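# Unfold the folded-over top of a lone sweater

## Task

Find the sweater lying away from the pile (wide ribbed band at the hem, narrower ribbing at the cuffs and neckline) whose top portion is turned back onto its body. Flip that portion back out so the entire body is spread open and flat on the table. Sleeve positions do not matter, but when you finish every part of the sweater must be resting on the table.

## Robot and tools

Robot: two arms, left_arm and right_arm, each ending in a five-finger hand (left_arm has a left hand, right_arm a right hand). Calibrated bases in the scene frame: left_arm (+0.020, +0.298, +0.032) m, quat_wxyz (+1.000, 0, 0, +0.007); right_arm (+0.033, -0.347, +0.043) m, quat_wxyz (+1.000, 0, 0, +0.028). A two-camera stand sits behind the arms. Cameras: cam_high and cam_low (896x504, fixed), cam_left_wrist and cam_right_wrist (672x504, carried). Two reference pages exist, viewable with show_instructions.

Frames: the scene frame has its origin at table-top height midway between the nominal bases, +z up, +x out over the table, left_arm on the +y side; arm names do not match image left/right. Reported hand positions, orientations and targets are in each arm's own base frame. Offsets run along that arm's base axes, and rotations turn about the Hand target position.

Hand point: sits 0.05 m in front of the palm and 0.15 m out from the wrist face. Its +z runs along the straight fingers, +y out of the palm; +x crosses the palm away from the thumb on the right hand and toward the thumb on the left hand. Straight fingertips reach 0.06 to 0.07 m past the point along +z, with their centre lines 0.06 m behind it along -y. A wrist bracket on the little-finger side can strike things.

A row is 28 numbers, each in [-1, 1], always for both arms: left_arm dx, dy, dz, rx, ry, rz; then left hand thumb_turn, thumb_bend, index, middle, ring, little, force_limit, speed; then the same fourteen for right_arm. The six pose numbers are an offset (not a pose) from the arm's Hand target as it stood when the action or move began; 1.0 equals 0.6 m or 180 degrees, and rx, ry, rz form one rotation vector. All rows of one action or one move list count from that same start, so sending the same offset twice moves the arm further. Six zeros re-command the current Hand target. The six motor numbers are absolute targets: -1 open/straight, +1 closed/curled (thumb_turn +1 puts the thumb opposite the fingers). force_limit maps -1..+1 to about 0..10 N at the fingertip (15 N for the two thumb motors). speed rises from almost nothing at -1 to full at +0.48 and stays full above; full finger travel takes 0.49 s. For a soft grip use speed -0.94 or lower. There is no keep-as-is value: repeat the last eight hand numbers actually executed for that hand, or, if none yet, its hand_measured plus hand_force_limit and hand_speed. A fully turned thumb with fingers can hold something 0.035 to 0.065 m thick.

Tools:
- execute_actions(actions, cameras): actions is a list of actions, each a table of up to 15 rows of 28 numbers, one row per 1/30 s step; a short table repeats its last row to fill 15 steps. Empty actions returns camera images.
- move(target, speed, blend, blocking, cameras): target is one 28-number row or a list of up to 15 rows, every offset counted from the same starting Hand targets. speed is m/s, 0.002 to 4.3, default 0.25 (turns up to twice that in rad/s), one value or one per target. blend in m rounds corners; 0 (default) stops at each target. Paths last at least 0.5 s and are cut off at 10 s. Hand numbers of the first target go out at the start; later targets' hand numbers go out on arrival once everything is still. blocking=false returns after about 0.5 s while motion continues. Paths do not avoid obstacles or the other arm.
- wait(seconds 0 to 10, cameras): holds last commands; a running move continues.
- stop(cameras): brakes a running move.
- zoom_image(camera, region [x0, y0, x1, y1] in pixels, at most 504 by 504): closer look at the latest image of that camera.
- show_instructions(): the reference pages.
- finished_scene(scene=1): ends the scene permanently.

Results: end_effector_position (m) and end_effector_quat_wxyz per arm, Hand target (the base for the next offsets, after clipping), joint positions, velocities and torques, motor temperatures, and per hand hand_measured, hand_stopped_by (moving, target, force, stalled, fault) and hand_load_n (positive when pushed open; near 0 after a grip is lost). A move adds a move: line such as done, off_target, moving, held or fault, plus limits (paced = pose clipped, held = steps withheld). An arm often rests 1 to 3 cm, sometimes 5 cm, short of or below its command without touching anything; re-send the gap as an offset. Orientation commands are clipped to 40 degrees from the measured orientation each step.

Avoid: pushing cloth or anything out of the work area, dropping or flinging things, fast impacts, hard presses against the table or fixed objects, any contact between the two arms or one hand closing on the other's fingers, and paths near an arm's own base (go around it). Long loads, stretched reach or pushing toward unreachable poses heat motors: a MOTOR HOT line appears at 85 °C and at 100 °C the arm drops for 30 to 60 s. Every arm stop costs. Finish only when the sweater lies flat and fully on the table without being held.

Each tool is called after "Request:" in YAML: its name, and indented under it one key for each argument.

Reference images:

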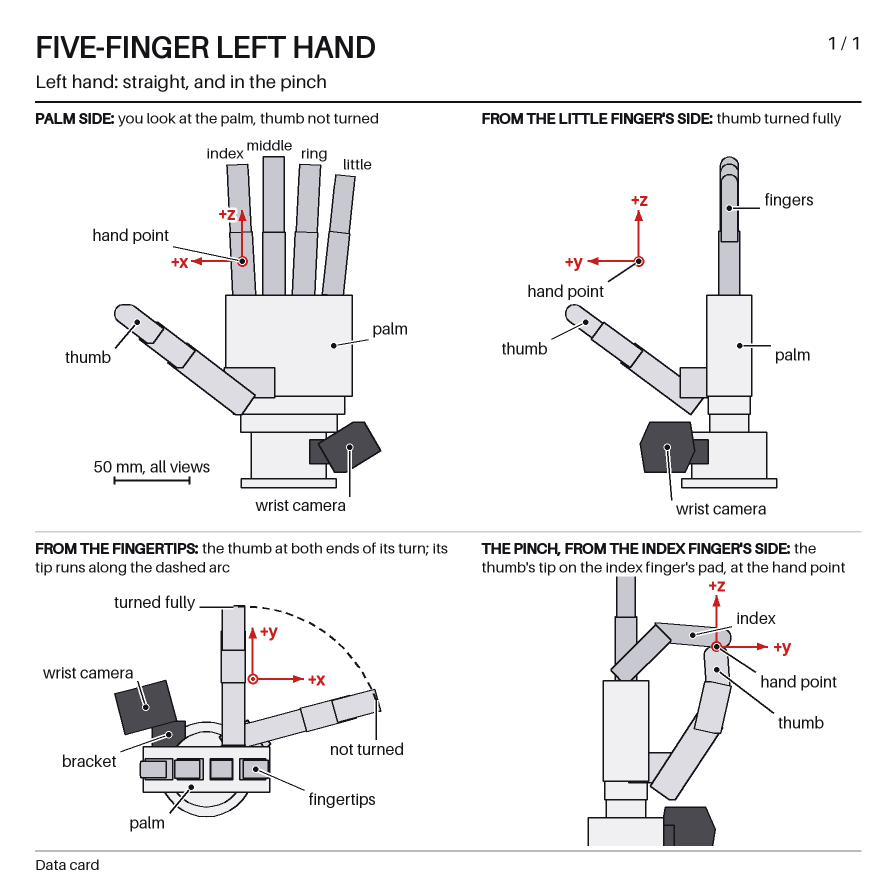

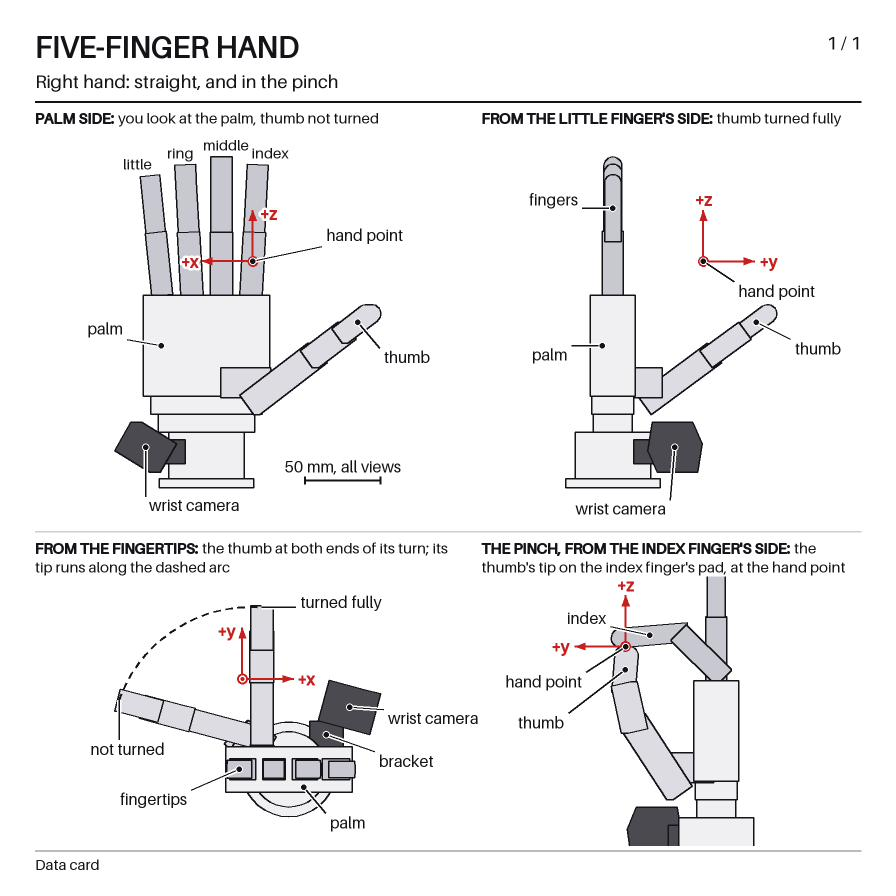

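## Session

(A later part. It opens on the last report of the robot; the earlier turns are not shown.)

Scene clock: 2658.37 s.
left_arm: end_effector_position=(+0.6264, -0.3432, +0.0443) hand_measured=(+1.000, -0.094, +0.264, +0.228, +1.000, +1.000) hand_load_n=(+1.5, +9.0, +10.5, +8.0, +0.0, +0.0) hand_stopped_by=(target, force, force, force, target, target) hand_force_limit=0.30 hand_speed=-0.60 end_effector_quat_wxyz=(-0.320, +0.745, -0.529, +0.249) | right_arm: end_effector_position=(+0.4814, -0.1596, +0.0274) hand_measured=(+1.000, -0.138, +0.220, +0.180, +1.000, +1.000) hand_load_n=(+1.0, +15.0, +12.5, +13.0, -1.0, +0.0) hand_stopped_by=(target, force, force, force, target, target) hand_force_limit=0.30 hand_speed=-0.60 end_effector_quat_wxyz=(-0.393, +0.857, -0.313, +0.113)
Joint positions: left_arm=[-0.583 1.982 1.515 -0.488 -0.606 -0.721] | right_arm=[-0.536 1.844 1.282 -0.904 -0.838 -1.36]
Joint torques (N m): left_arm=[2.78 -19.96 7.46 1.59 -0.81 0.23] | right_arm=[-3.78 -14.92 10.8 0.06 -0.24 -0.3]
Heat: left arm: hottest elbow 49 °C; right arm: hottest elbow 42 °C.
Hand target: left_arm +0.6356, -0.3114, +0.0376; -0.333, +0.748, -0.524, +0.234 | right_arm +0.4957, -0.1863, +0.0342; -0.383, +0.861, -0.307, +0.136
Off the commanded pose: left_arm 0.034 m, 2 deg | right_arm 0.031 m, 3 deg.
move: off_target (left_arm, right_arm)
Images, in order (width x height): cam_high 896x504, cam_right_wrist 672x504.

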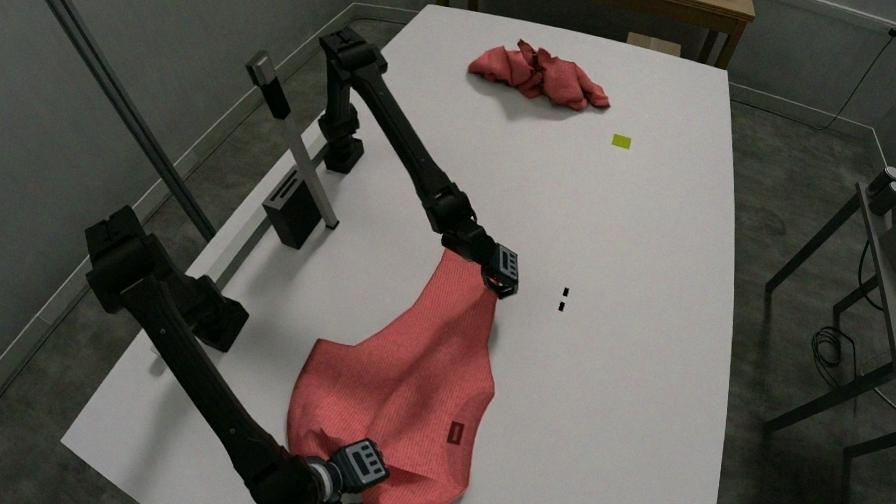

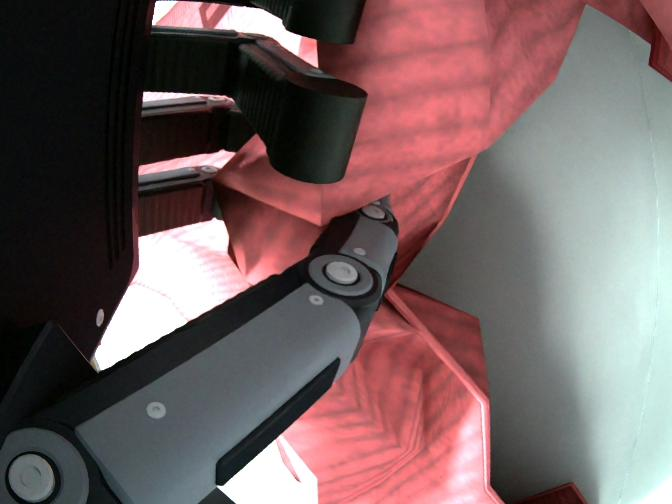

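Request:
move:
  target: [0.0, 0.0, -0.07, 0, 0, 0, 1, 0.1, 0.3, 0.3, 1, 1, 0.3, -0.6, 0, 0, -0.075, 0, 0, 0, 1, 0.1, 0.3, 0.3, 1, 1, 0.3, -0.6]
  speed: 0.06
  cameras: ["cam_high", "cam_right_wrist"]

Scene clock: 2666.43 s.
left_arm: end_effector_position=(+0.6285, -0.3446, +0.0214) hand_measured=(+1.000, -0.094, +0.264, +0.228, +1.000, +1.000) hand_load_n=(+1.5, +9.5, +10.5, +8.5, +0.0, +0.0) hand_stopped_by=(target, force, force, force, target, target) hand_force_limit=0.30 hand_speed=-0.60 end_effector_quat_wxyz=(-0.321, +0.745, -0.524, +0.262) | right_arm: end_effector_position=(+0.4917, -0.1649, -0.0021) hand_measured=(+1.000, -0.138, +0.220, +0.180, +1.000, +1.000) hand_load_n=(+1.0, +15.0, +12.5, +12.5, -1.0, +0.0) hand_stopped_by=(target, force, force, force, target, target) hand_force_limit=0.30 hand_speed=-0.60 end_effector_quat_wxyz=(-0.394, +0.857, -0.309, +0.120)
Joint positions: left_arm=[-0.583 2.006 1.476 -0.397 -0.606 -0.721] | right_arm=[-0.536 1.903 1.282 -0.829 -0.842 -1.361]
Joint torques (N m): left_arm=[2.96 -17.55 7.36 1.55 -0.77 0.23] | right_arm=[-3.6 -15.79 7.64 0.79 -0.13 -0.24]
Heat: left arm: hottest elbow 48 °C; right arm: hottest elbow 43 °C.
Hand target: left_arm +0.6356, -0.3114, -0.0044; -0.334, +0.748, -0.524, +0.234 | right_arm +0.4957, -0.1863, -0.0108; -0.383, +0.861, -0.307, +0.136
Off the commanded pose: left_arm 0.043 m, 4 deg | right_arm 0.023 m, 2 deg.
move: off_target (left_arm, right_arm)
Images, in order (width x height): cam_high 896x504, cam_right_wrist 672x504.

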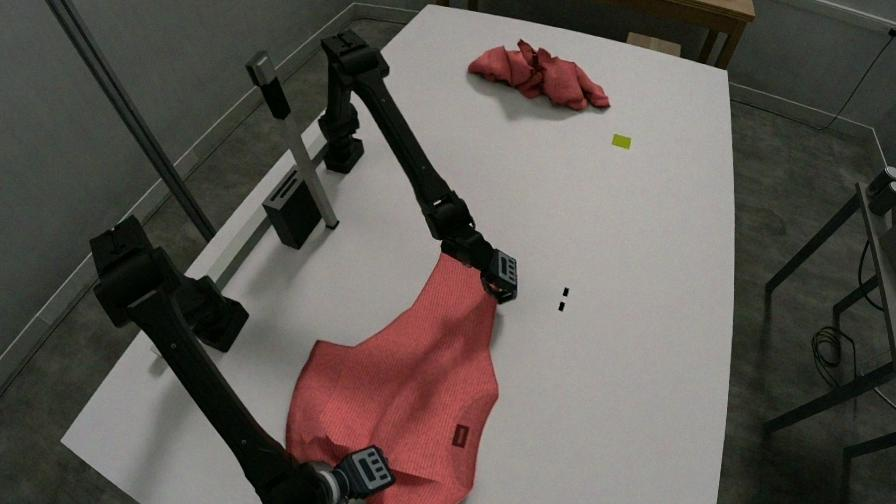

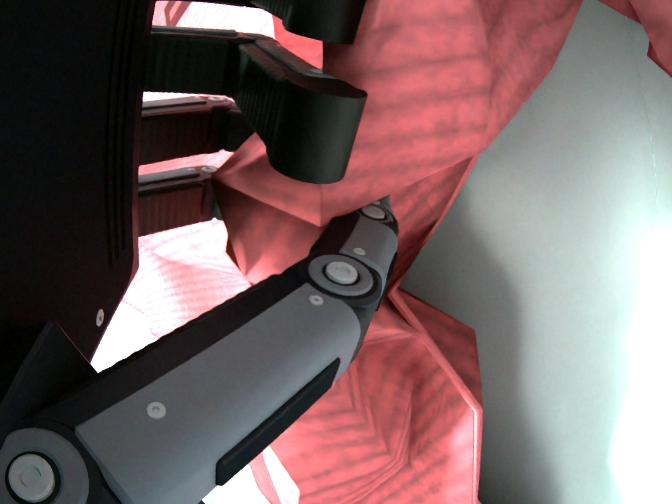

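Request:
move:
  target:
    - [0.0, 0.0, 0.0, 0, 0, 0, 1, 0.1, 0.3, 0.3, 1, 1, 0.3, -0.6, 0, 0, 0, 0, 0, 0, 1, -0.6, 0.3, 0.3, 1, 1, 0.3, -0.5]
    - [0.0, 0.0, 0.0, 0, 0, 0, 1, 0.1, 0.3, 0.3, 1, 1, 0.3, -0.6, -0.035, -0.05, 0, 0, 0, 0, 1, -0.6, 0.3, 0.3, 1, 1, 0.3, -0.5]
  speed: 0.06
  cameras: ["cam_high", "cam_right_wrist"]

Scene clock: 2675.90 s.
left_arm: end_effector_position=(+0.6282, -0.3453, +0.0212) hand_measured=(+1.000, -0.094, +0.264, +0.228, +1.000, +1.000) hand_load_n=(+2.0, +9.0, +10.5, +7.5, +0.5, +0.0) hand_stopped_by=(target, force, force, force, target, target) hand_force_limit=0.30 hand_speed=-0.60 end_effector_quat_wxyz=(-0.319, +0.745, -0.525, +0.262) | right_arm: end_effector_position=(+0.4729, -0.1890, -0.0060) hand_measured=(+1.000, -0.600, +0.222, +0.180, +1.000, +1.000) hand_load_n=(+0.0, +0.5, +2.5, +2.0, +0.0, +0.0) hand_stopped_by=(target, target, force, force, target, target) hand_force_limit=0.30 hand_speed=-0.50 end_effector_quat_wxyz=(-0.396, +0.858, -0.305, +0.124)
Joint positions: left_arm=[-0.583 2.006 1.476 -0.397 -0.602 -0.72] | right_arm=[-0.596 1.911 1.282 -0.885 -0.854 -1.459]
Joint torques (N m): left_arm=[2.9 -17.55 7.35 1.58 -0.9 0.22] | right_arm=[-4.13 -14.74 8.92 0.03 0.1 -0.28]
Heat: left arm: hottest elbow 47 °C; right arm: hottest elbow 43 °C.
Hand target: left_arm +0.6356, -0.3114, -0.0044; -0.334, +0.748, -0.524, +0.234 | right_arm +0.4747, -0.2163, -0.0107; -0.383, +0.861, -0.307, +0.136
Off the commanded pose: left_arm 0.043 m, 4 deg | right_arm 0.028 m, 2 deg.
move: off_target (left_arm, right_arm)
Images, in order (width x height): cam_high 896x504, cam_right_wrist 672x504.

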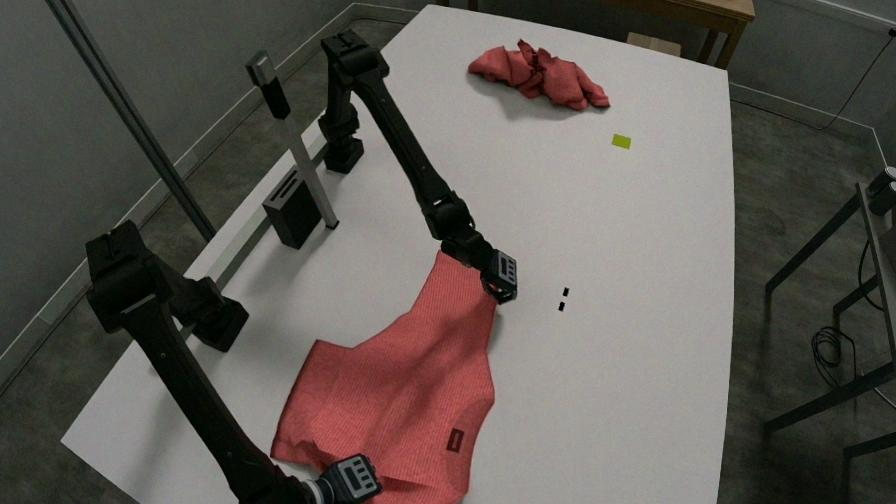

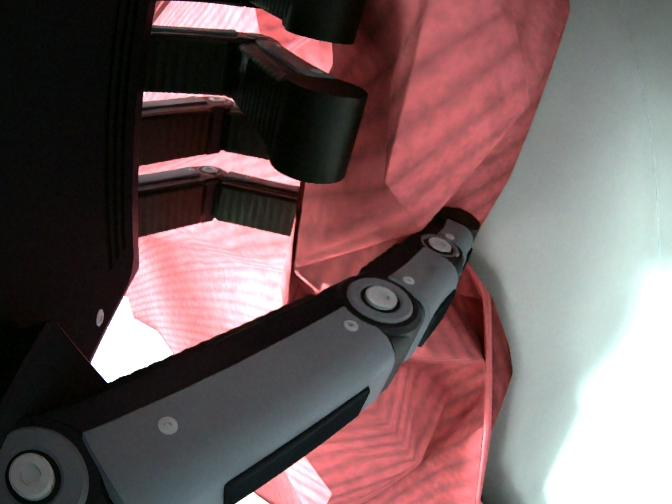

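Request:
move:
  target:
    - [0.0, 0.0, 0.0, 0, 0, 0, 1, 0.1, 0.3, 0.3, 1, 1, 0.3, -0.6, -0.03, -0.045, 0, 0, 0, 0, 1, -0.8, 0.3, 0.3, 1, 1, 0.3, -0.5]
    - [0.0, 0.0, 0.0, 0, 0, 0, 1, 0.1, 0.3, 0.3, 1, 1, 0.3, -0.6, -0.03, -0.045, 0.2, 0, 0, 0, 1, -0.8, 0.3, 0.3, 1, 1, 0.3, -0.5]
  speed: 0.08
  cameras: ["cam_high", "cam_right_wrist"]

Request:
zoom_image:
  camera: "cam_high"
  region: [260, 220, 560, 503]

Scene clock: 2687.53 s.
left_arm: end_effector_position=(+0.6409, -0.3192, +0.0214) hand_measured=(+1.000, -0.094, +0.264, +0.228, +1.000, +1.000) hand_load_n=(-3.0, +6.5, +6.0, +8.0, +0.0, +0.0) hand_stopped_by=(target, force, force, force, target, target) hand_force_limit=0.30 hand_speed=-0.60 end_effector_quat_wxyz=(-0.332, +0.749, -0.515, +0.252) | right_arm: end_effector_position=(+0.4441, -0.2322, +0.0845) hand_measured=(+1.000, -0.800, +0.222, +0.180, +1.000, +1.000) hand_load_n=(+0.0, +0.0, +0.0, +0.0, +0.0, +0.0) hand_stopped_by=(target, target, force, force, target, target) hand_force_limit=0.30 hand_speed=-0.50 end_effector_quat_wxyz=(-0.392, +0.854, -0.324, +0.110)
Joint positions: left_arm=[-0.547 2.007 1.476 -0.394 -0.615 -0.702] | right_arm=[-0.69 1.831 1.432 -1.233 -0.837 -1.563]
Joint torques (N m): left_arm=[0.15 -17.67 7.47 1.58 -0.44 0.04] | right_arm=[-1.2 -18.49 10.67 -0.34 -0.75 -0.11]
Heat: left arm: hottest elbow 47 °C; right arm: hottest elbow 43 °C.
Hand target: left_arm +0.6355, -0.3115, -0.0044; -0.333, +0.748, -0.524, +0.234 | right_arm +0.4568, -0.2432, +0.1091; -0.383, +0.861, -0.307, +0.136
Off the commanded pose: left_arm 0.028 m, 2 deg | right_arm 0.030 m, 4 deg.
move: off_target (left_arm, right_arm)
Images, in order (width x height): cam_high 896x504, cam_right_wrist 672x504.

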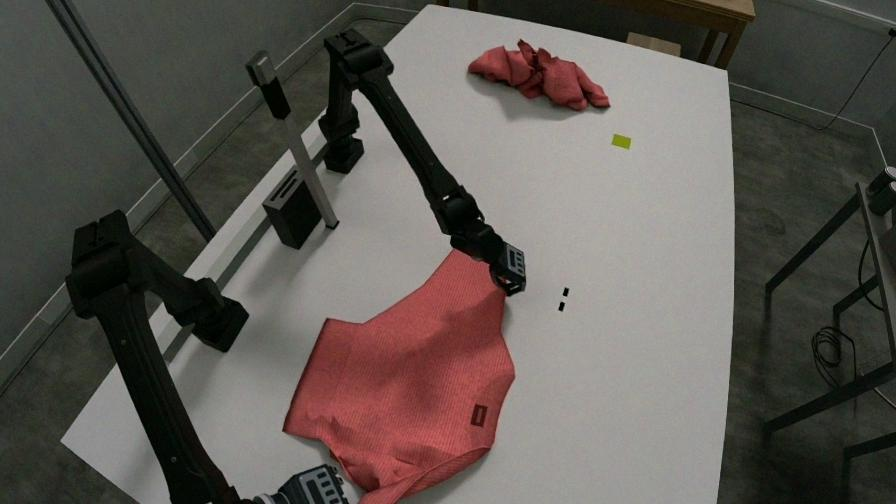

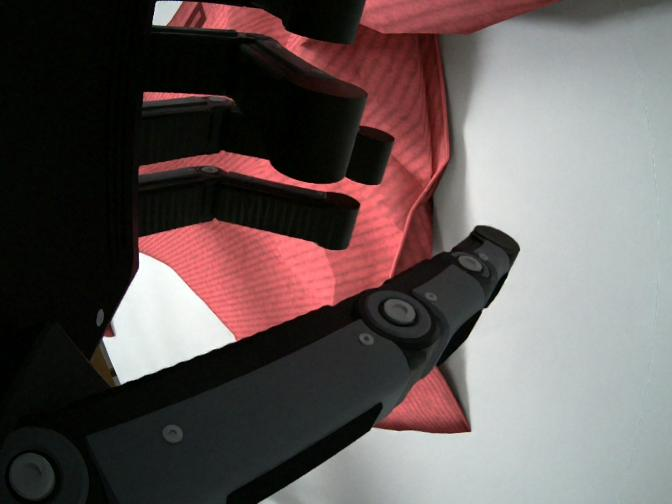

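Scaled by 1.680.

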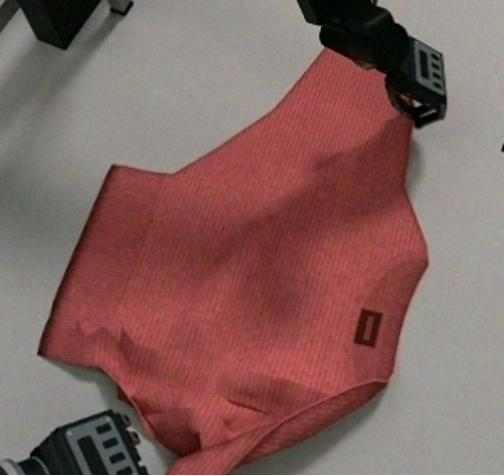

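Request:
move:
  target:
    - [0.0, 0.0, 0.0, 0, 0, 0, 1, 0.1, -1, -1, 1, 1, 0.3, -0.5, -0.05, -0.05, 0.2, 0, 0, 0, 1, -0.8, 0.3, 0.3, 1, 1, 0.3, -0.5]
    - [0.075, 0.015, 0.0, 0, 0, 0, 1, 0.1, -1, -1, 1, 1, 0.3, -0.5, -0.05, -0.05, 0.2, 0, 0, 0, 1, -0.8, 0.3, 0.3, 1, 1, 0.3, -0.5]
  speed: 0.08
  cameras: ["cam_high", "cam_left_wrist"]

Scene clock: 2696.47 s.
left_arm: end_effector_position=(+0.6609, -0.3002, -0.0088) hand_measured=(+1.000, -0.092, -1.000, -1.000, +1.000, +1.000) hand_load_n=(+0.0, +0.0, +0.0, +0.0, +0.0, +0.0) hand_stopped_by=(target, force, target, target, target, target) hand_force_limit=0.30 hand_speed=-0.50 end_effector_quat_wxyz=(-0.331, +0.748, -0.527, +0.229) | right_arm: end_effector_position=(+0.4213, -0.2618, +0.2026) hand_measured=(+1.000, -0.800, +0.222, +0.180, +1.000, +1.000) hand_load_n=(+0.0, +0.0, +0.0, +0.0, +0.0, +0.5) hand_stopped_by=(target, target, force, force, target, target) hand_force_limit=0.30 hand_speed=-0.50 end_effector_quat_wxyz=(-0.396, +0.854, -0.321, +0.107)
Joint positions: left_arm=[-0.505 2.08 1.527 -0.398 -0.591 -0.654] | right_arm=[-0.761 1.783 1.68 -1.622 -0.834 -1.681]
Joint torques (N m): left_arm=[0.79 -18.32 13.45 0.91 -0.32 0.05] | right_arm=[-1.85 -18.9 11.18 -0.57 -0.67 -0.18]
Heat: left arm: hottest elbow 47 °C; right arm: hottest elbow 44 °C.
Hand target: left_arm +0.6806, -0.3023, -0.0042; -0.334, +0.748, -0.524, +0.234 | right_arm +0.4267, -0.2734, +0.2292; -0.383, +0.861, -0.307, +0.137
Off the commanded pose: left_arm 0.020 m, 1 deg | right_arm 0.029 m, 4 deg.
move: off_target (left_arm, right_arm)
Images, in order (width x height): cam_high 896x504, cam_left_wrist 672x504.

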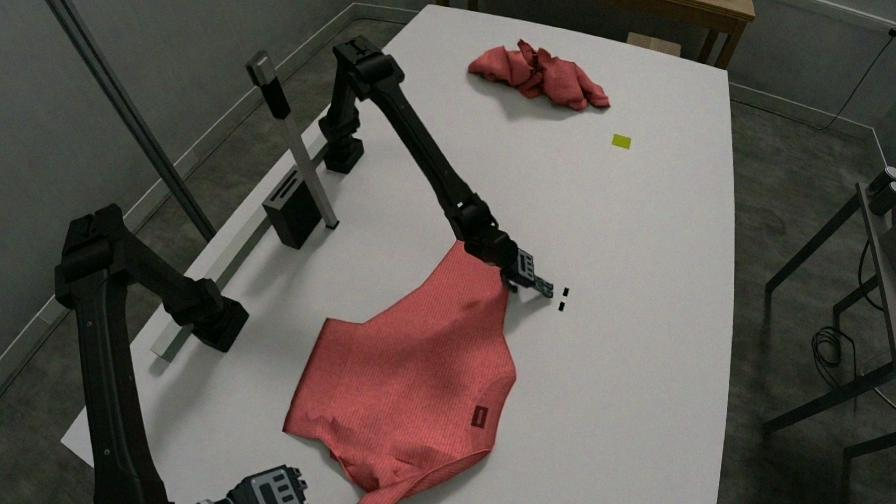

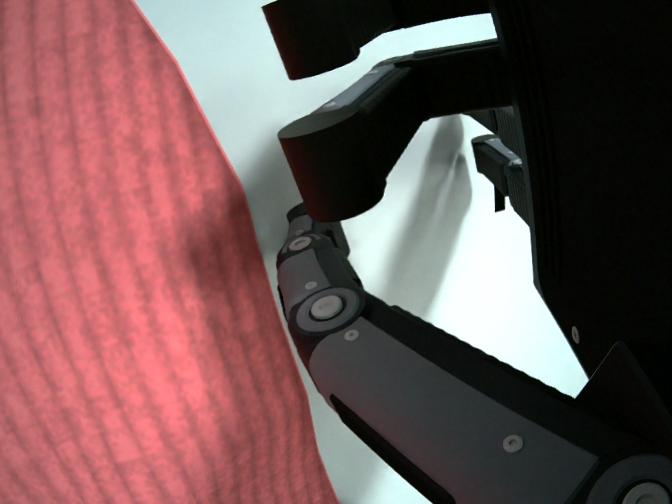

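Request:
move:
  target:
    - [0.0, 0.0, 0.3, 0, 0, 0, 1, 0.1, -1, -1, 1, 1, 0.3, -0.5, 0, 0, 0, 0, 0, 0, 1, -0.8, 0.3, 0.3, 1, 1, 0.3, -0.5]
    - [-0.3, 0.4, 0.42, 0, 0, 0, 1, 0.1, -1, -1, 1, 1, 0.3, -0.5, 0, 0.05, 0, 0, 0, -0.15, 1, -0.8, 0.3, 0.3, 1, 1, 0.3, -0.5]
  speed: [0.12, 0.3]
  blend: [0.04, 0]
  cameras: ["cam_high", "cam_left_wrist", "cam_right_wrist", "cam_low"]

Request:
zoom_image:
  camera: "cam_high"
  region: [260, 220, 560, 503]

Scene clock: 2704.70 s.
left_arm: end_effector_position=(+0.5025, -0.0680, +0.2544) hand_measured=(+1.000, -0.092, -1.000, -1.000, +1.000, +1.000) hand_load_n=(+0.0, +0.0, +0.0, +0.0, +0.0, +0.0) hand_stopped_by=(target, force, target, target, target, target) hand_force_limit=0.30 hand_speed=-0.50 end_effector_quat_wxyz=(-0.333, +0.748, -0.523, +0.238) | right_arm: end_effector_position=(+0.4225, -0.2462, +0.2157) hand_measured=(+1.000, -0.800, +0.222, +0.180, +1.000, +1.000) hand_load_n=(+0.0, +0.0, +0.0, +0.0, +0.0, +0.0) hand_stopped_by=(target, target, force, force, target, target) hand_force_limit=0.30 hand_speed=-0.50 end_effector_quat_wxyz=(-0.342, +0.765, -0.505, +0.207)
Joint positions: left_arm=[-0.183 1.251 1.172 -0.721 -0.382 -0.378] | right_arm=[-0.748 1.504 1.365 -1.052 -0.749 -1.002]
Joint torques (N m): left_arm=[0.73 -10.11 8.95 1.89 -0.19 0.05] | right_arm=[-0.73 -14.92 8.76 0.99 -0.62 0.14]
Heat: left arm: hottest elbow 48 °C; right arm: hottest elbow 44 °C.
Hand target: left_arm +0.5007, -0.0624, +0.2478; -0.334, +0.748, -0.524, +0.234 | right_arm +0.4267, -0.2432, +0.2291; -0.341, +0.765, -0.499, +0.222
Off the commanded pose: left_arm 0.009 m, 1 deg | right_arm 0.014 m, 2 deg.
move: off_target (right_arm)

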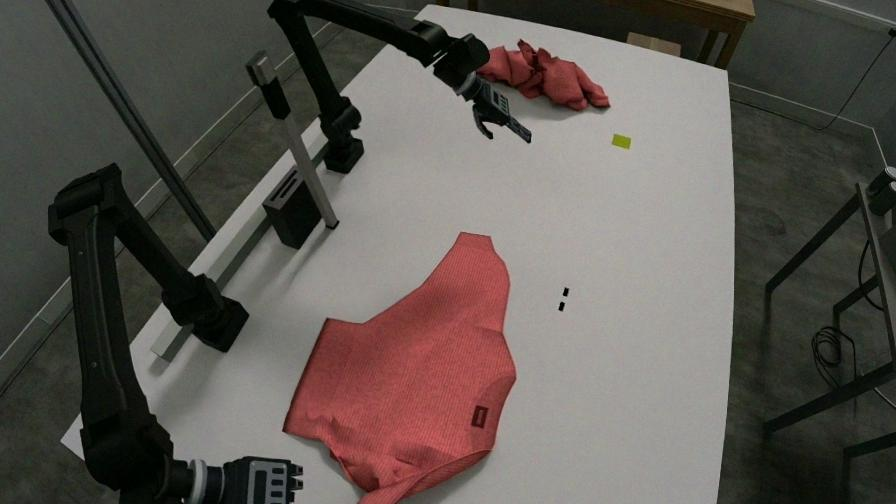

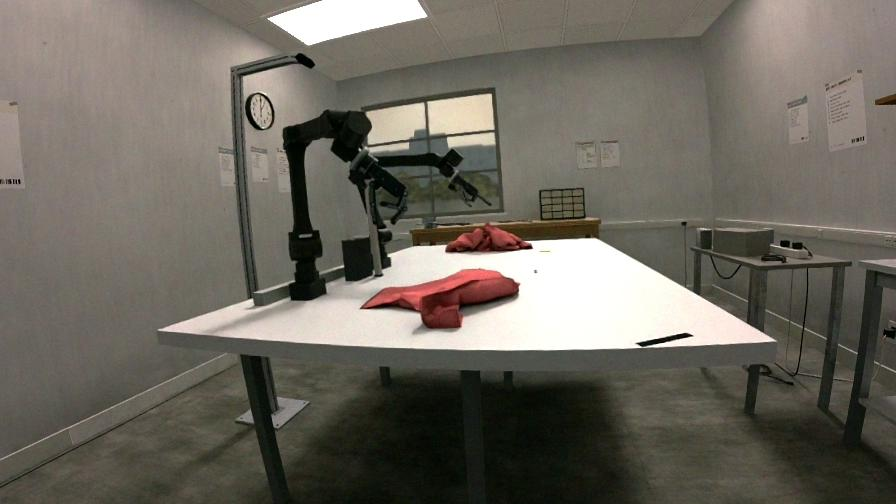

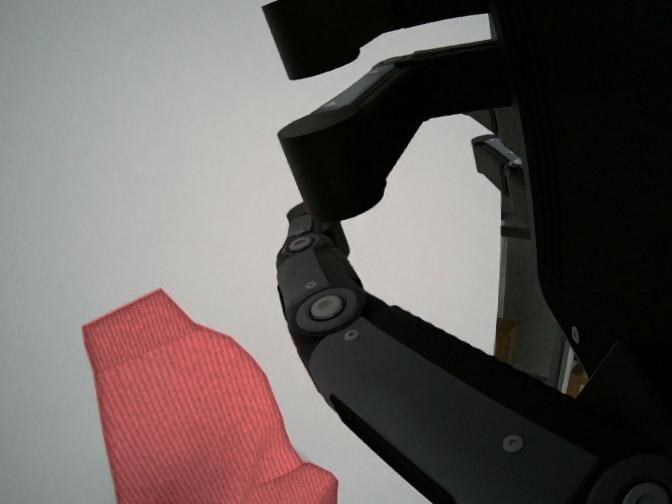

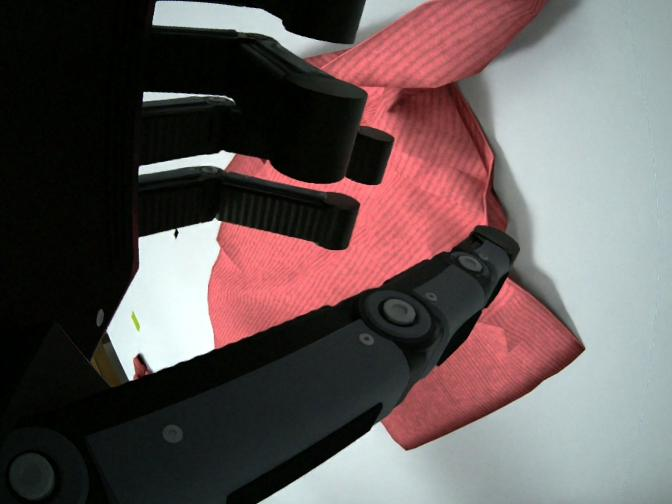

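Scaled by 1.680.

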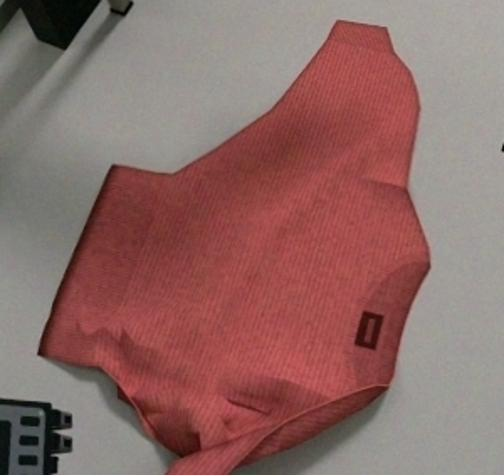

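Request:
move:
  target: [-0.2, 0.1, 0, 0, 0, 0, 1, 0.1, -1, -1, 1, 1, 0.3, -0.5, -0.05, -0.05, 0.06, 0, 0, -0.2, -1, -1, -1, -1, 1, 1, 0.3, -0.3]
  speed: [0.25]
  cameras: ["cam_high", "cam_right_wrist"]

Scene clock: 2711.10 s.
left_arm: end_effector_position=(+0.3881, -0.0089, +0.2562) hand_measured=(+1.000, -0.092, -1.000, -1.000, +1.000, +1.000) hand_load_n=(+0.0, +0.0, +0.0, +0.0, +0.0, +0.0) hand_stopped_by=(target, force, target, target, target, target) hand_force_limit=0.30 hand_speed=-0.50 end_effector_quat_wxyz=(-0.336, +0.745, -0.522, +0.245) | right_arm: end_effector_position=(+0.3960, -0.2691, +0.2519) hand_measured=(-1.000, -1.000, -1.000, -1.000, +1.000, +1.000) hand_load_n=(+0.0, +0.0, +0.0, +0.0, +0.0, +0.0) hand_stopped_by=(target, target, target, target, target, target) hand_force_limit=0.30 hand_speed=-0.30 end_effector_quat_wxyz=(+0.253, -0.583, +0.712, -0.298)
Joint positions: left_arm=[-0.048 0.902 0.926 -0.775 -0.282 -0.272] | right_arm=[-0.765 1.279 1.208 -0.786 -0.407 -0.412]
Joint torques (N m): left_arm=[1.14 -5.3 8.96 1.22 -0.12 0.06] | right_arm=[-1.9 -11.34 9.39 1.62 -0.28 0.13]
Heat: left arm: hottest elbow 48 °C; right arm: hottest elbow 44 °C.
Hand target: left_arm +0.3806, -0.0024, +0.2477; -0.334, +0.748, -0.524, +0.234 | right_arm +0.3968, -0.2732, +0.2653; +0.255, -0.573, +0.711, -0.317
Off the commanded pose: left_arm 0.013 m, 1 deg | right_arm 0.014 m, 2 deg.
move: off_target (left_arm, right_arm)
Images, in order (width x height): cam_high 896x504, cam_right_wrist 672x504.

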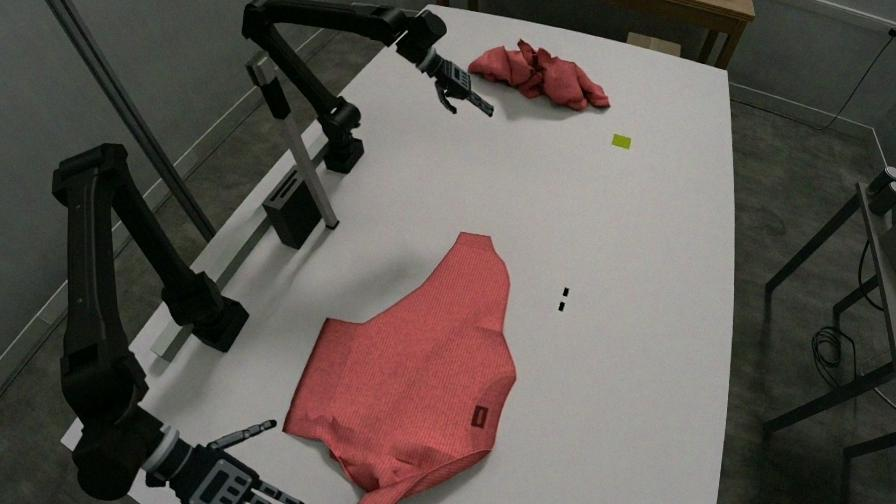

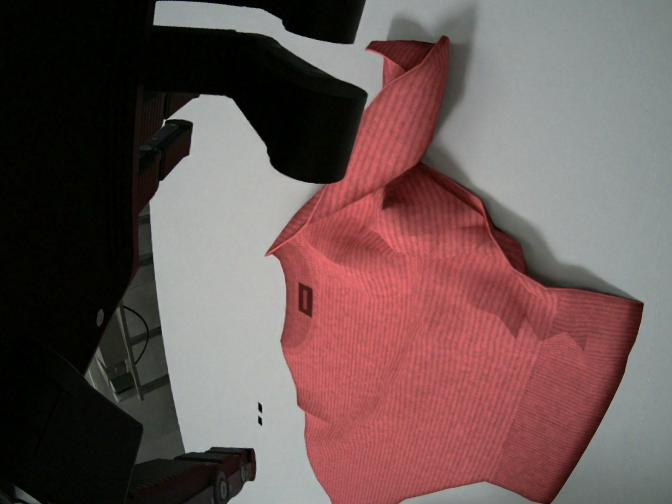

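Request:
zoom_image:
  camera: "cam_right_wrist"
  region: [260, 20, 660, 400]

Request:
zoom_image:
  camera: "cam_high"
  region: [270, 340, 530, 503]

Scaled by 1.260 from the camera's 672x504 image, which has a finer 960x720 frame.

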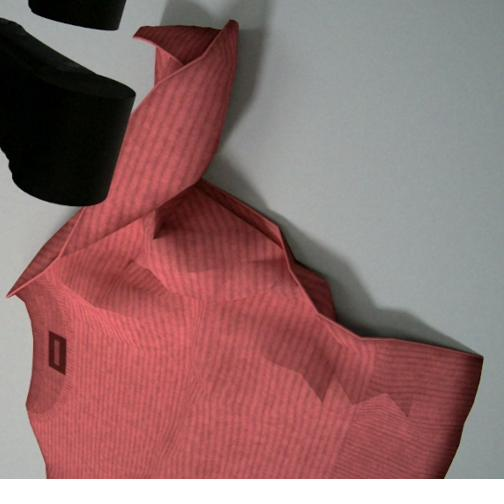

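Scaled by 1.938.

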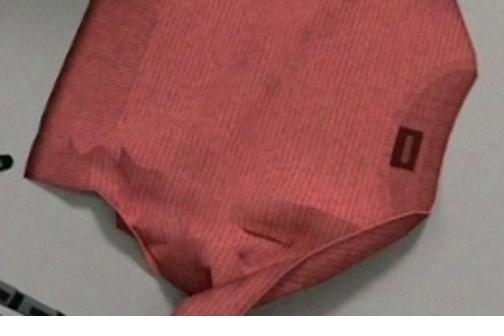

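Request:
move:
  target:
    - [0,0,0, 0, 0, 0, 1, 0.1, -1, -1, 1, 1, 0.3, -0.5, 0.15, 0.06, 0.0, 0, 0, 0.35, 1, -1, -0.5, -0.5, 1, 1, 0.3, -0.3]
    - [0,0,0, 0, 0, 0, 1, 0.1, -1, -1, 1, 1, 0.3, -0.5, 0.2, 0.09, -0.26, 0, 0, 0.35, 1, -1, -0.5, -0.5, 1, 1, 0.3, -0.3]
  speed: [0.25, 0.15]
  cameras: ["cam_high", "cam_right_wrist"]

Scene clock: 2740.17 s.
left_arm: end_effector_position=(+0.3881, -0.0089, +0.2562) hand_measured=(+1.000, -0.092, -1.000, -1.000, +1.000, +1.000) hand_load_n=(+0.0, +0.0, +0.0, -0.5, +0.0, +0.0) hand_stopped_by=(target, force, target, target, target, target) hand_force_limit=0.30 hand_speed=-0.50 end_effector_quat_wxyz=(-0.336, +0.745, -0.522, +0.245) | right_arm: end_effector_position=(+0.5106, -0.2211, +0.1129) hand_measured=(+1.000, -1.000, -0.500, -0.500, +1.000, +1.000) hand_load_n=(+0.0, +0.0, +0.0, +0.0, +0.0, +0.0) hand_stopped_by=(target, target, target, target, target, target) hand_force_limit=0.30 hand_speed=-0.30 end_effector_quat_wxyz=(-0.383, +0.861, -0.305, +0.138)
Joint positions: left_arm=[-0.048 0.902 0.926 -0.775 -0.282 -0.272] | right_arm=[-0.6 1.863 1.564 -1.178 -0.834 -1.449]
Joint torques (N m): left_arm=[1.14 -5.42 8.98 1.21 -0.12 0.05] | right_arm=[-1.03 -16.67 8.06 0.66 -0.67 0.1]
Heat: left arm: hottest elbow 47 °C; right arm: hottest elbow 44 °C.
Hand target: left_arm +0.3806, -0.0024, +0.2477; -0.333, +0.748, -0.524, +0.234 | right_arm +0.5166, -0.2193, +0.1091; -0.383, +0.860, -0.307, +0.136
Off the commanded pose: left_arm 0.013 m, 1 deg | right_arm 0.007 m, 0 deg.
move: off_target (left_arm)
Images, in order (width x height): cam_high 896x504, cam_right_wrist 672x504.

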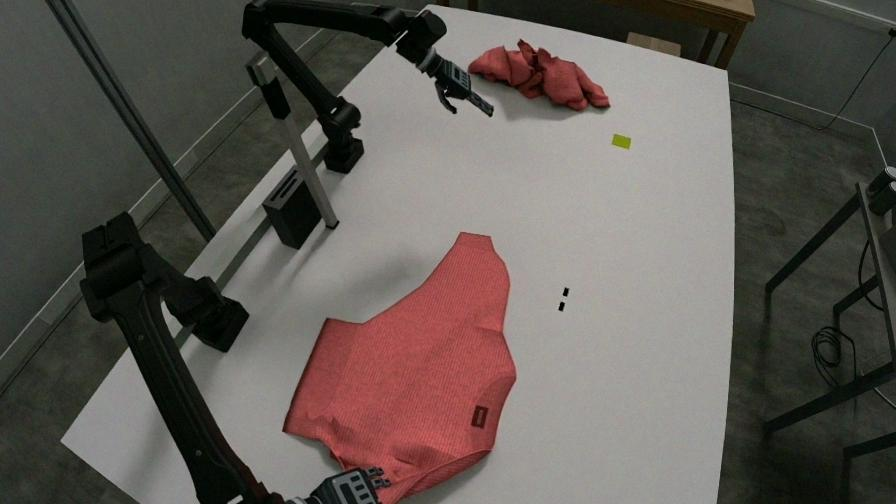

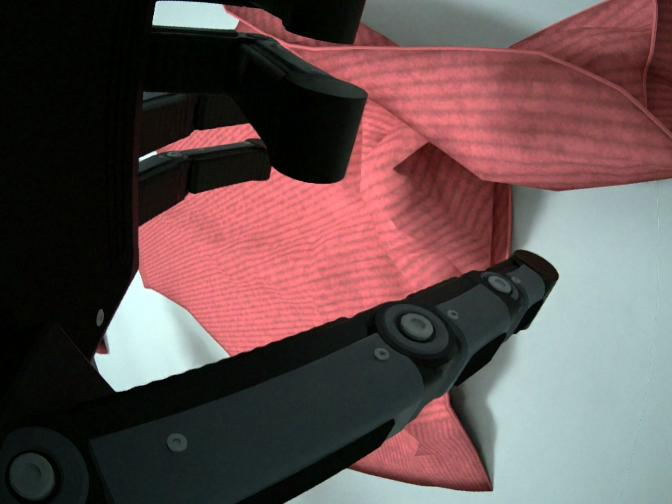

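Request:
move:
  target: [0,0,0, 0, 0, 0, 1, 0.1, -1, -1, 1, 1, 0.3, -0.5, -0.028, 0.09, -0.12, 0, 0, 0, 1, -1, -0.5, -0.5, 1, 1, 0.3, -0.3]
  speed: [0.12]
  cameras: ["cam_high", "cam_right_wrist"]

Scene clock: 2761.50 s.
left_arm: end_effector_position=(+0.3881, -0.0089, +0.2562) hand_measured=(+1.000, -0.092, -1.000, -1.000, +1.000, +1.000) hand_load_n=(+0.0, +0.0, +0.0, +0.0, +0.0, +0.0) hand_stopped_by=(target, force, target, target, target, target) hand_force_limit=0.30 hand_speed=-0.50 end_effector_quat_wxyz=(-0.336, +0.745, -0.522, +0.245) | right_arm: end_effector_position=(+0.4933, -0.1659, +0.0237) hand_measured=(+1.000, -1.000, -0.500, -0.500, +1.000, +1.000) hand_load_n=(+0.0, +0.0, +0.0, +0.0, +0.0, +0.0) hand_stopped_by=(target, target, target, target, target, target) hand_force_limit=0.30 hand_speed=-0.30 end_effector_quat_wxyz=(-0.386, +0.860, -0.311, +0.123)
Joint positions: left_arm=[-0.048 0.902 0.926 -0.775 -0.282 -0.272] | right_arm=[-0.532 1.863 1.304 -0.878 -0.826 -1.35]
Joint torques (N m): left_arm=[1.03 -5.48 8.98 1.2 -0.13 0.05] | right_arm=[-0.38 -18.61 7.3 0.76 -0.65 0.12]
Heat: left arm: hottest elbow 47 °C; right arm: hottest elbow 42 °C.
Hand target: left_arm +0.3806, -0.0024, +0.2477; -0.333, +0.748, -0.524, +0.234 | right_arm +0.4999, -0.1652, +0.0372; -0.383, +0.860, -0.307, +0.136
Off the commanded pose: left_arm 0.013 m, 1 deg | right_arm 0.015 m, 2 deg.
move: off_target (left_arm, right_arm)
Images, in order (width x height): cam_high 896x504, cam_right_wrist 672x504.

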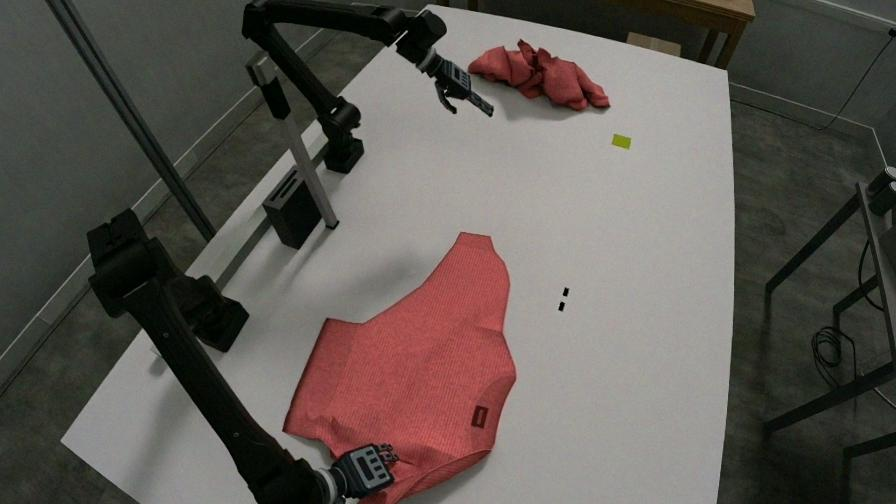

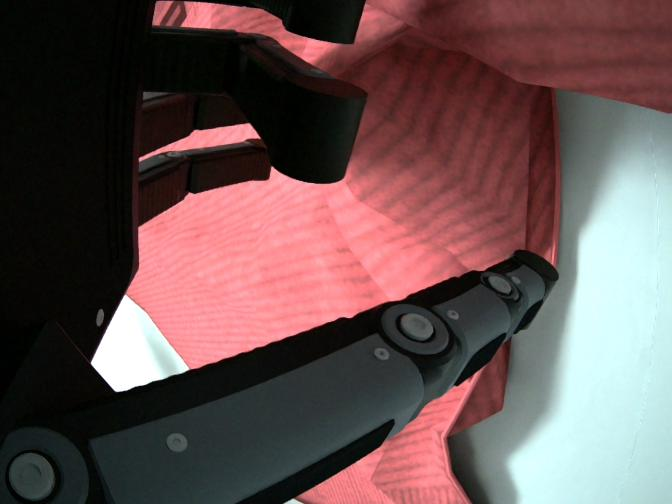

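Request:
move:
  target:
    - [0,0,0, 0, 0, 0, 1, 0.1, -1, -1, 1, 1, 0.3, -0.5, -0.009, 0.0, -0.084, 0, 0, 0, 1, -1, -0.5, -0.5, 1, 1, 0.3, -0.3]
    - [0,0,0, 0, 0, 0, 1, 0.1, -1, -1, 1, 1, 0.3, -0.5, -0.009, 0.0, -0.084, 0, 0, 0, 1, -0.2, 0.05, 0.05, 1, 1, 0.3, -0.4]
  speed: [0.08]
  cameras: ["cam_right_wrist"]

speed must be one number or one for each of the 2 targets, got a list of 1; nothing of the call was run

Request:
move:
  target:
    - [0,0,0, 0, 0, 0, 1, 0.1, -1, -1, 1, 1, 0.3, -0.5, -0.009, 0.0, -0.084, 0, 0, 0, 1, -1, -0.5, -0.5, 1, 1, 0.3, -0.3]
    - [0,0,0, 0, 0, 0, 1, 0.1, -1, -1, 1, 1, 0.3, -0.5, -0.009, 0.0, -0.084, 0, 0, 0, 1, -0.2, 0.05, 0.05, 1, 1, 0.3, -0.4]
  speed: 0.08
  cameras: ["cam_right_wrist"]

Scene clock: 2782.07 s.
left_arm: end_effector_position=(+0.3881, -0.0089, +0.2562) hand_measured=(+1.000, -0.092, -1.000, -1.000, +1.000, +1.000) hand_load_n=(+0.0, +0.0, +0.0, +0.0, +0.0, +0.0) hand_stopped_by=(target, force, target, target, target, target) hand_force_limit=0.30 hand_speed=-0.50 end_effector_quat_wxyz=(-0.336, +0.745, -0.522, +0.245) | right_arm: end_effector_position=(+0.4940, -0.1660, -0.0031) hand_measured=(+1.000, -0.202, +0.050, +0.050, +1.000, +1.000) hand_load_n=(-0.5, +2.5, +0.0, +2.0, +0.0, +0.0) hand_stopped_by=(target, target, target, target, target, target) hand_force_limit=0.30 hand_speed=-0.40 end_effector_quat_wxyz=(-0.383, +0.861, -0.302, +0.142)
Joint positions: left_arm=[-0.048 0.902 0.926 -0.775 -0.282 -0.272] | right_arm=[-0.532 1.88 1.246 -0.759 -0.828 -1.35]
Joint torques (N m): left_arm=[1.14 -5.42 8.99 1.22 -0.12 0.05] | right_arm=[-1.67 -14.56 6.76 0.95 -0.58 0.09]
Heat: left arm: hottest elbow 47 °C; right arm: hottest elbow 41 °C.
Hand target: left_arm +0.3806, -0.0024, +0.2477; -0.333, +0.748, -0.524, +0.234 | right_arm +0.4945, -0.1652, -0.0132; -0.383, +0.860, -0.307, +0.136
Off the commanded pose: left_arm 0.013 m, 1 deg | right_arm 0.010 m, 1 deg.
move: off_target (left_arm); target 2's new numbers were sent with right_arm's hand 0.011 m and 1 deg from that target
Images, in order (width x height): cam_right_wrist 672x504.

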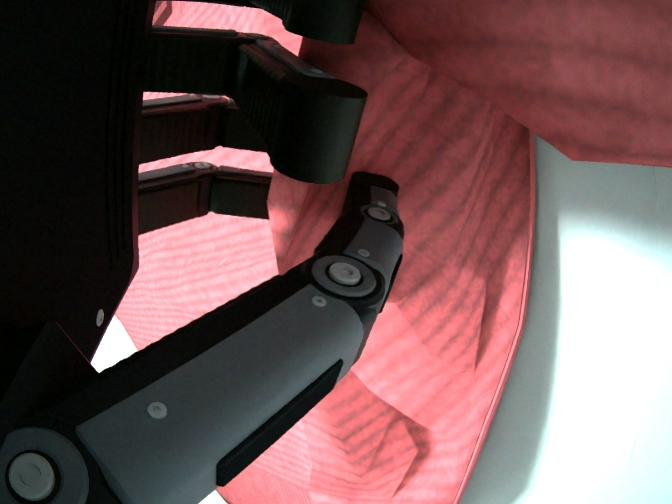

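Request:
move:
  target:
    - [0,0,0, 0, 0, 0, 1, 0.1, -1, -1, 1, 1, 0.3, -0.5, 0, 0.0, 0.06, 0, 0, 0, 1, -1, -0.5, -0.5, 1, 1, 0.3, -0.3]
    - [0,0,0, 0, 0, 0, 1, 0.1, -1, -1, 1, 1, 0.3, -0.5, -0.03, -0.042, 0.06, 0, 0, 0, 1, -1, -0.5, -0.5, 1, 1, 0.3, -0.3]
  speed: 0.1
  cameras: ["cam_right_wrist"]

Scene clock: 2792.83 s.
left_arm: end_effector_position=(+0.3881, -0.0089, +0.2562) hand_measured=(+1.000, -0.092, -1.000, -1.000, +1.000, +1.000) hand_load_n=(+0.0, +0.0, +0.0, +0.0, +0.0, +0.0) hand_stopped_by=(target, force, target, target, target, target) hand_force_limit=0.30 hand_speed=-0.50 end_effector_quat_wxyz=(-0.336, +0.745, -0.522, +0.245) | right_arm: end_effector_position=(+0.4602, -0.1782, -0.0001) hand_measured=(+1.000, -1.000, -0.500, -0.500, +1.000, +1.000) hand_load_n=(+0.0, +0.0, +0.0, +0.0, +0.0, +0.0) hand_stopped_by=(target, target, target, target, target, target) hand_force_limit=0.30 hand_speed=-0.30 end_effector_quat_wxyz=(-0.389, +0.856, -0.323, +0.109)
Joint positions: left_arm=[-0.048 0.902 0.926 -0.775 -0.282 -0.272] | right_arm=[-0.586 1.874 1.246 -0.889 -0.83 -1.411]
Joint torques (N m): left_arm=[0.97 -5.3 8.95 1.24 -0.13 0.05] | right_arm=[-2.02 -18.26 9.2 -0.1 -0.79 -0.17]
Heat: left arm: hottest elbow 47 °C; right arm: hottest elbow 41 °C.
Hand target: left_arm +0.3806, -0.0024, +0.2477; -0.333, +0.748, -0.524, +0.234 | right_arm +0.4765, -0.1905, +0.0228; -0.383, +0.860, -0.307, +0.136
Off the commanded pose: left_arm 0.013 m, 1 deg | right_arm 0.031 m, 4 deg.
move: off_target (left_arm, right_arm)
Images, in order (width x height): cam_right_wrist 672x504.

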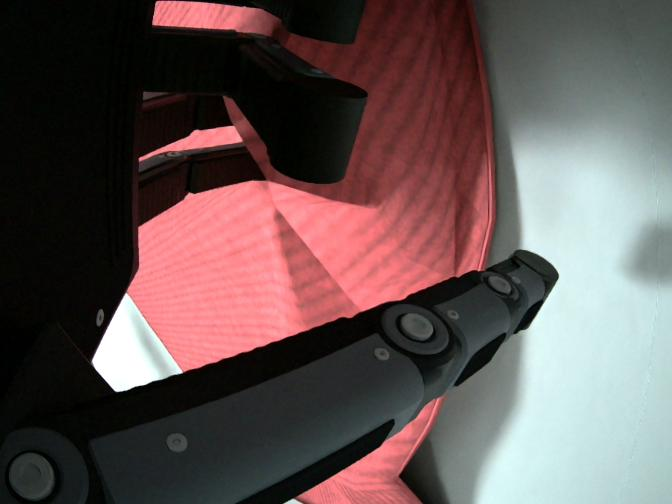

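Request:
move:
  target:
    - [0,0,0, 0, 0, 0, 1, 0.1, -1, -1, 1, 1, 0.3, -0.5, -0.027, 0.016, -0.065, 0, 0, 0, 1, -1, -0.5, -0.5, 1, 1, 0.3, -0.3]
    - [0,0,0, 0, 0, 0, 1, 0.1, -1, -1, 1, 1, 0.3, -0.5, -0.027, 0.016, -0.065, 0, 0, 0, 1, -0.2, 0.05, 0.05, 1, 1, 0.3, -0.4]
  speed: 0.08
  cameras: ["cam_right_wrist"]

Scene clock: 2800.97 s.
left_arm: end_effector_position=(+0.3881, -0.0089, +0.2562) hand_measured=(+1.000, -0.092, -1.000, -1.000, +1.000, +1.000) hand_load_n=(+0.0, +0.0, +0.0, +0.0, +0.0, +0.0) hand_stopped_by=(target, force, target, target, target, target) hand_force_limit=0.30 hand_speed=-0.50 end_effector_quat_wxyz=(-0.336, +0.745, -0.522, +0.245) | right_arm: end_effector_position=(+0.4613, -0.1755, -0.0145) hand_measured=(+1.000, -0.204, +0.050, +0.050, +1.000, +1.000) hand_load_n=(+0.0, +5.0, +3.0, +2.0, +0.0, +0.0) hand_stopped_by=(target, target, target, target, target, target) hand_force_limit=0.30 hand_speed=-0.40 end_effector_quat_wxyz=(-0.389, +0.857, -0.311, +0.129)
Joint positions: left_arm=[-0.048 0.902 0.926 -0.775 -0.282 -0.272] | right_arm=[-0.584 1.874 1.198 -0.798 -0.84 -1.415]
Joint torques (N m): left_arm=[1.08 -5.42 8.95 1.24 -0.12 0.06] | right_arm=[-2.43 -16.32 6.04 0.66 -0.48 -0.14]
Heat: left arm: hottest elbow 47 °C; right arm: hottest elbow 41 °C.
Hand target: left_arm +0.3806, -0.0024, +0.2477; -0.333, +0.748, -0.524, +0.234 | right_arm +0.4603, -0.1807, -0.0163; -0.383, +0.860, -0.307, +0.136
Off the commanded pose: left_arm 0.013 m, 1 deg | right_arm 0.006 m, 1 deg.
move: off_target (left_arm)
Images, in order (width x height): cam_right_wrist 672x504.

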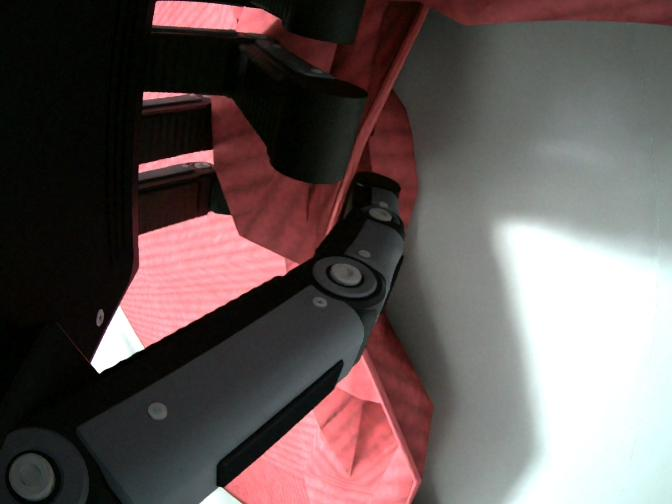

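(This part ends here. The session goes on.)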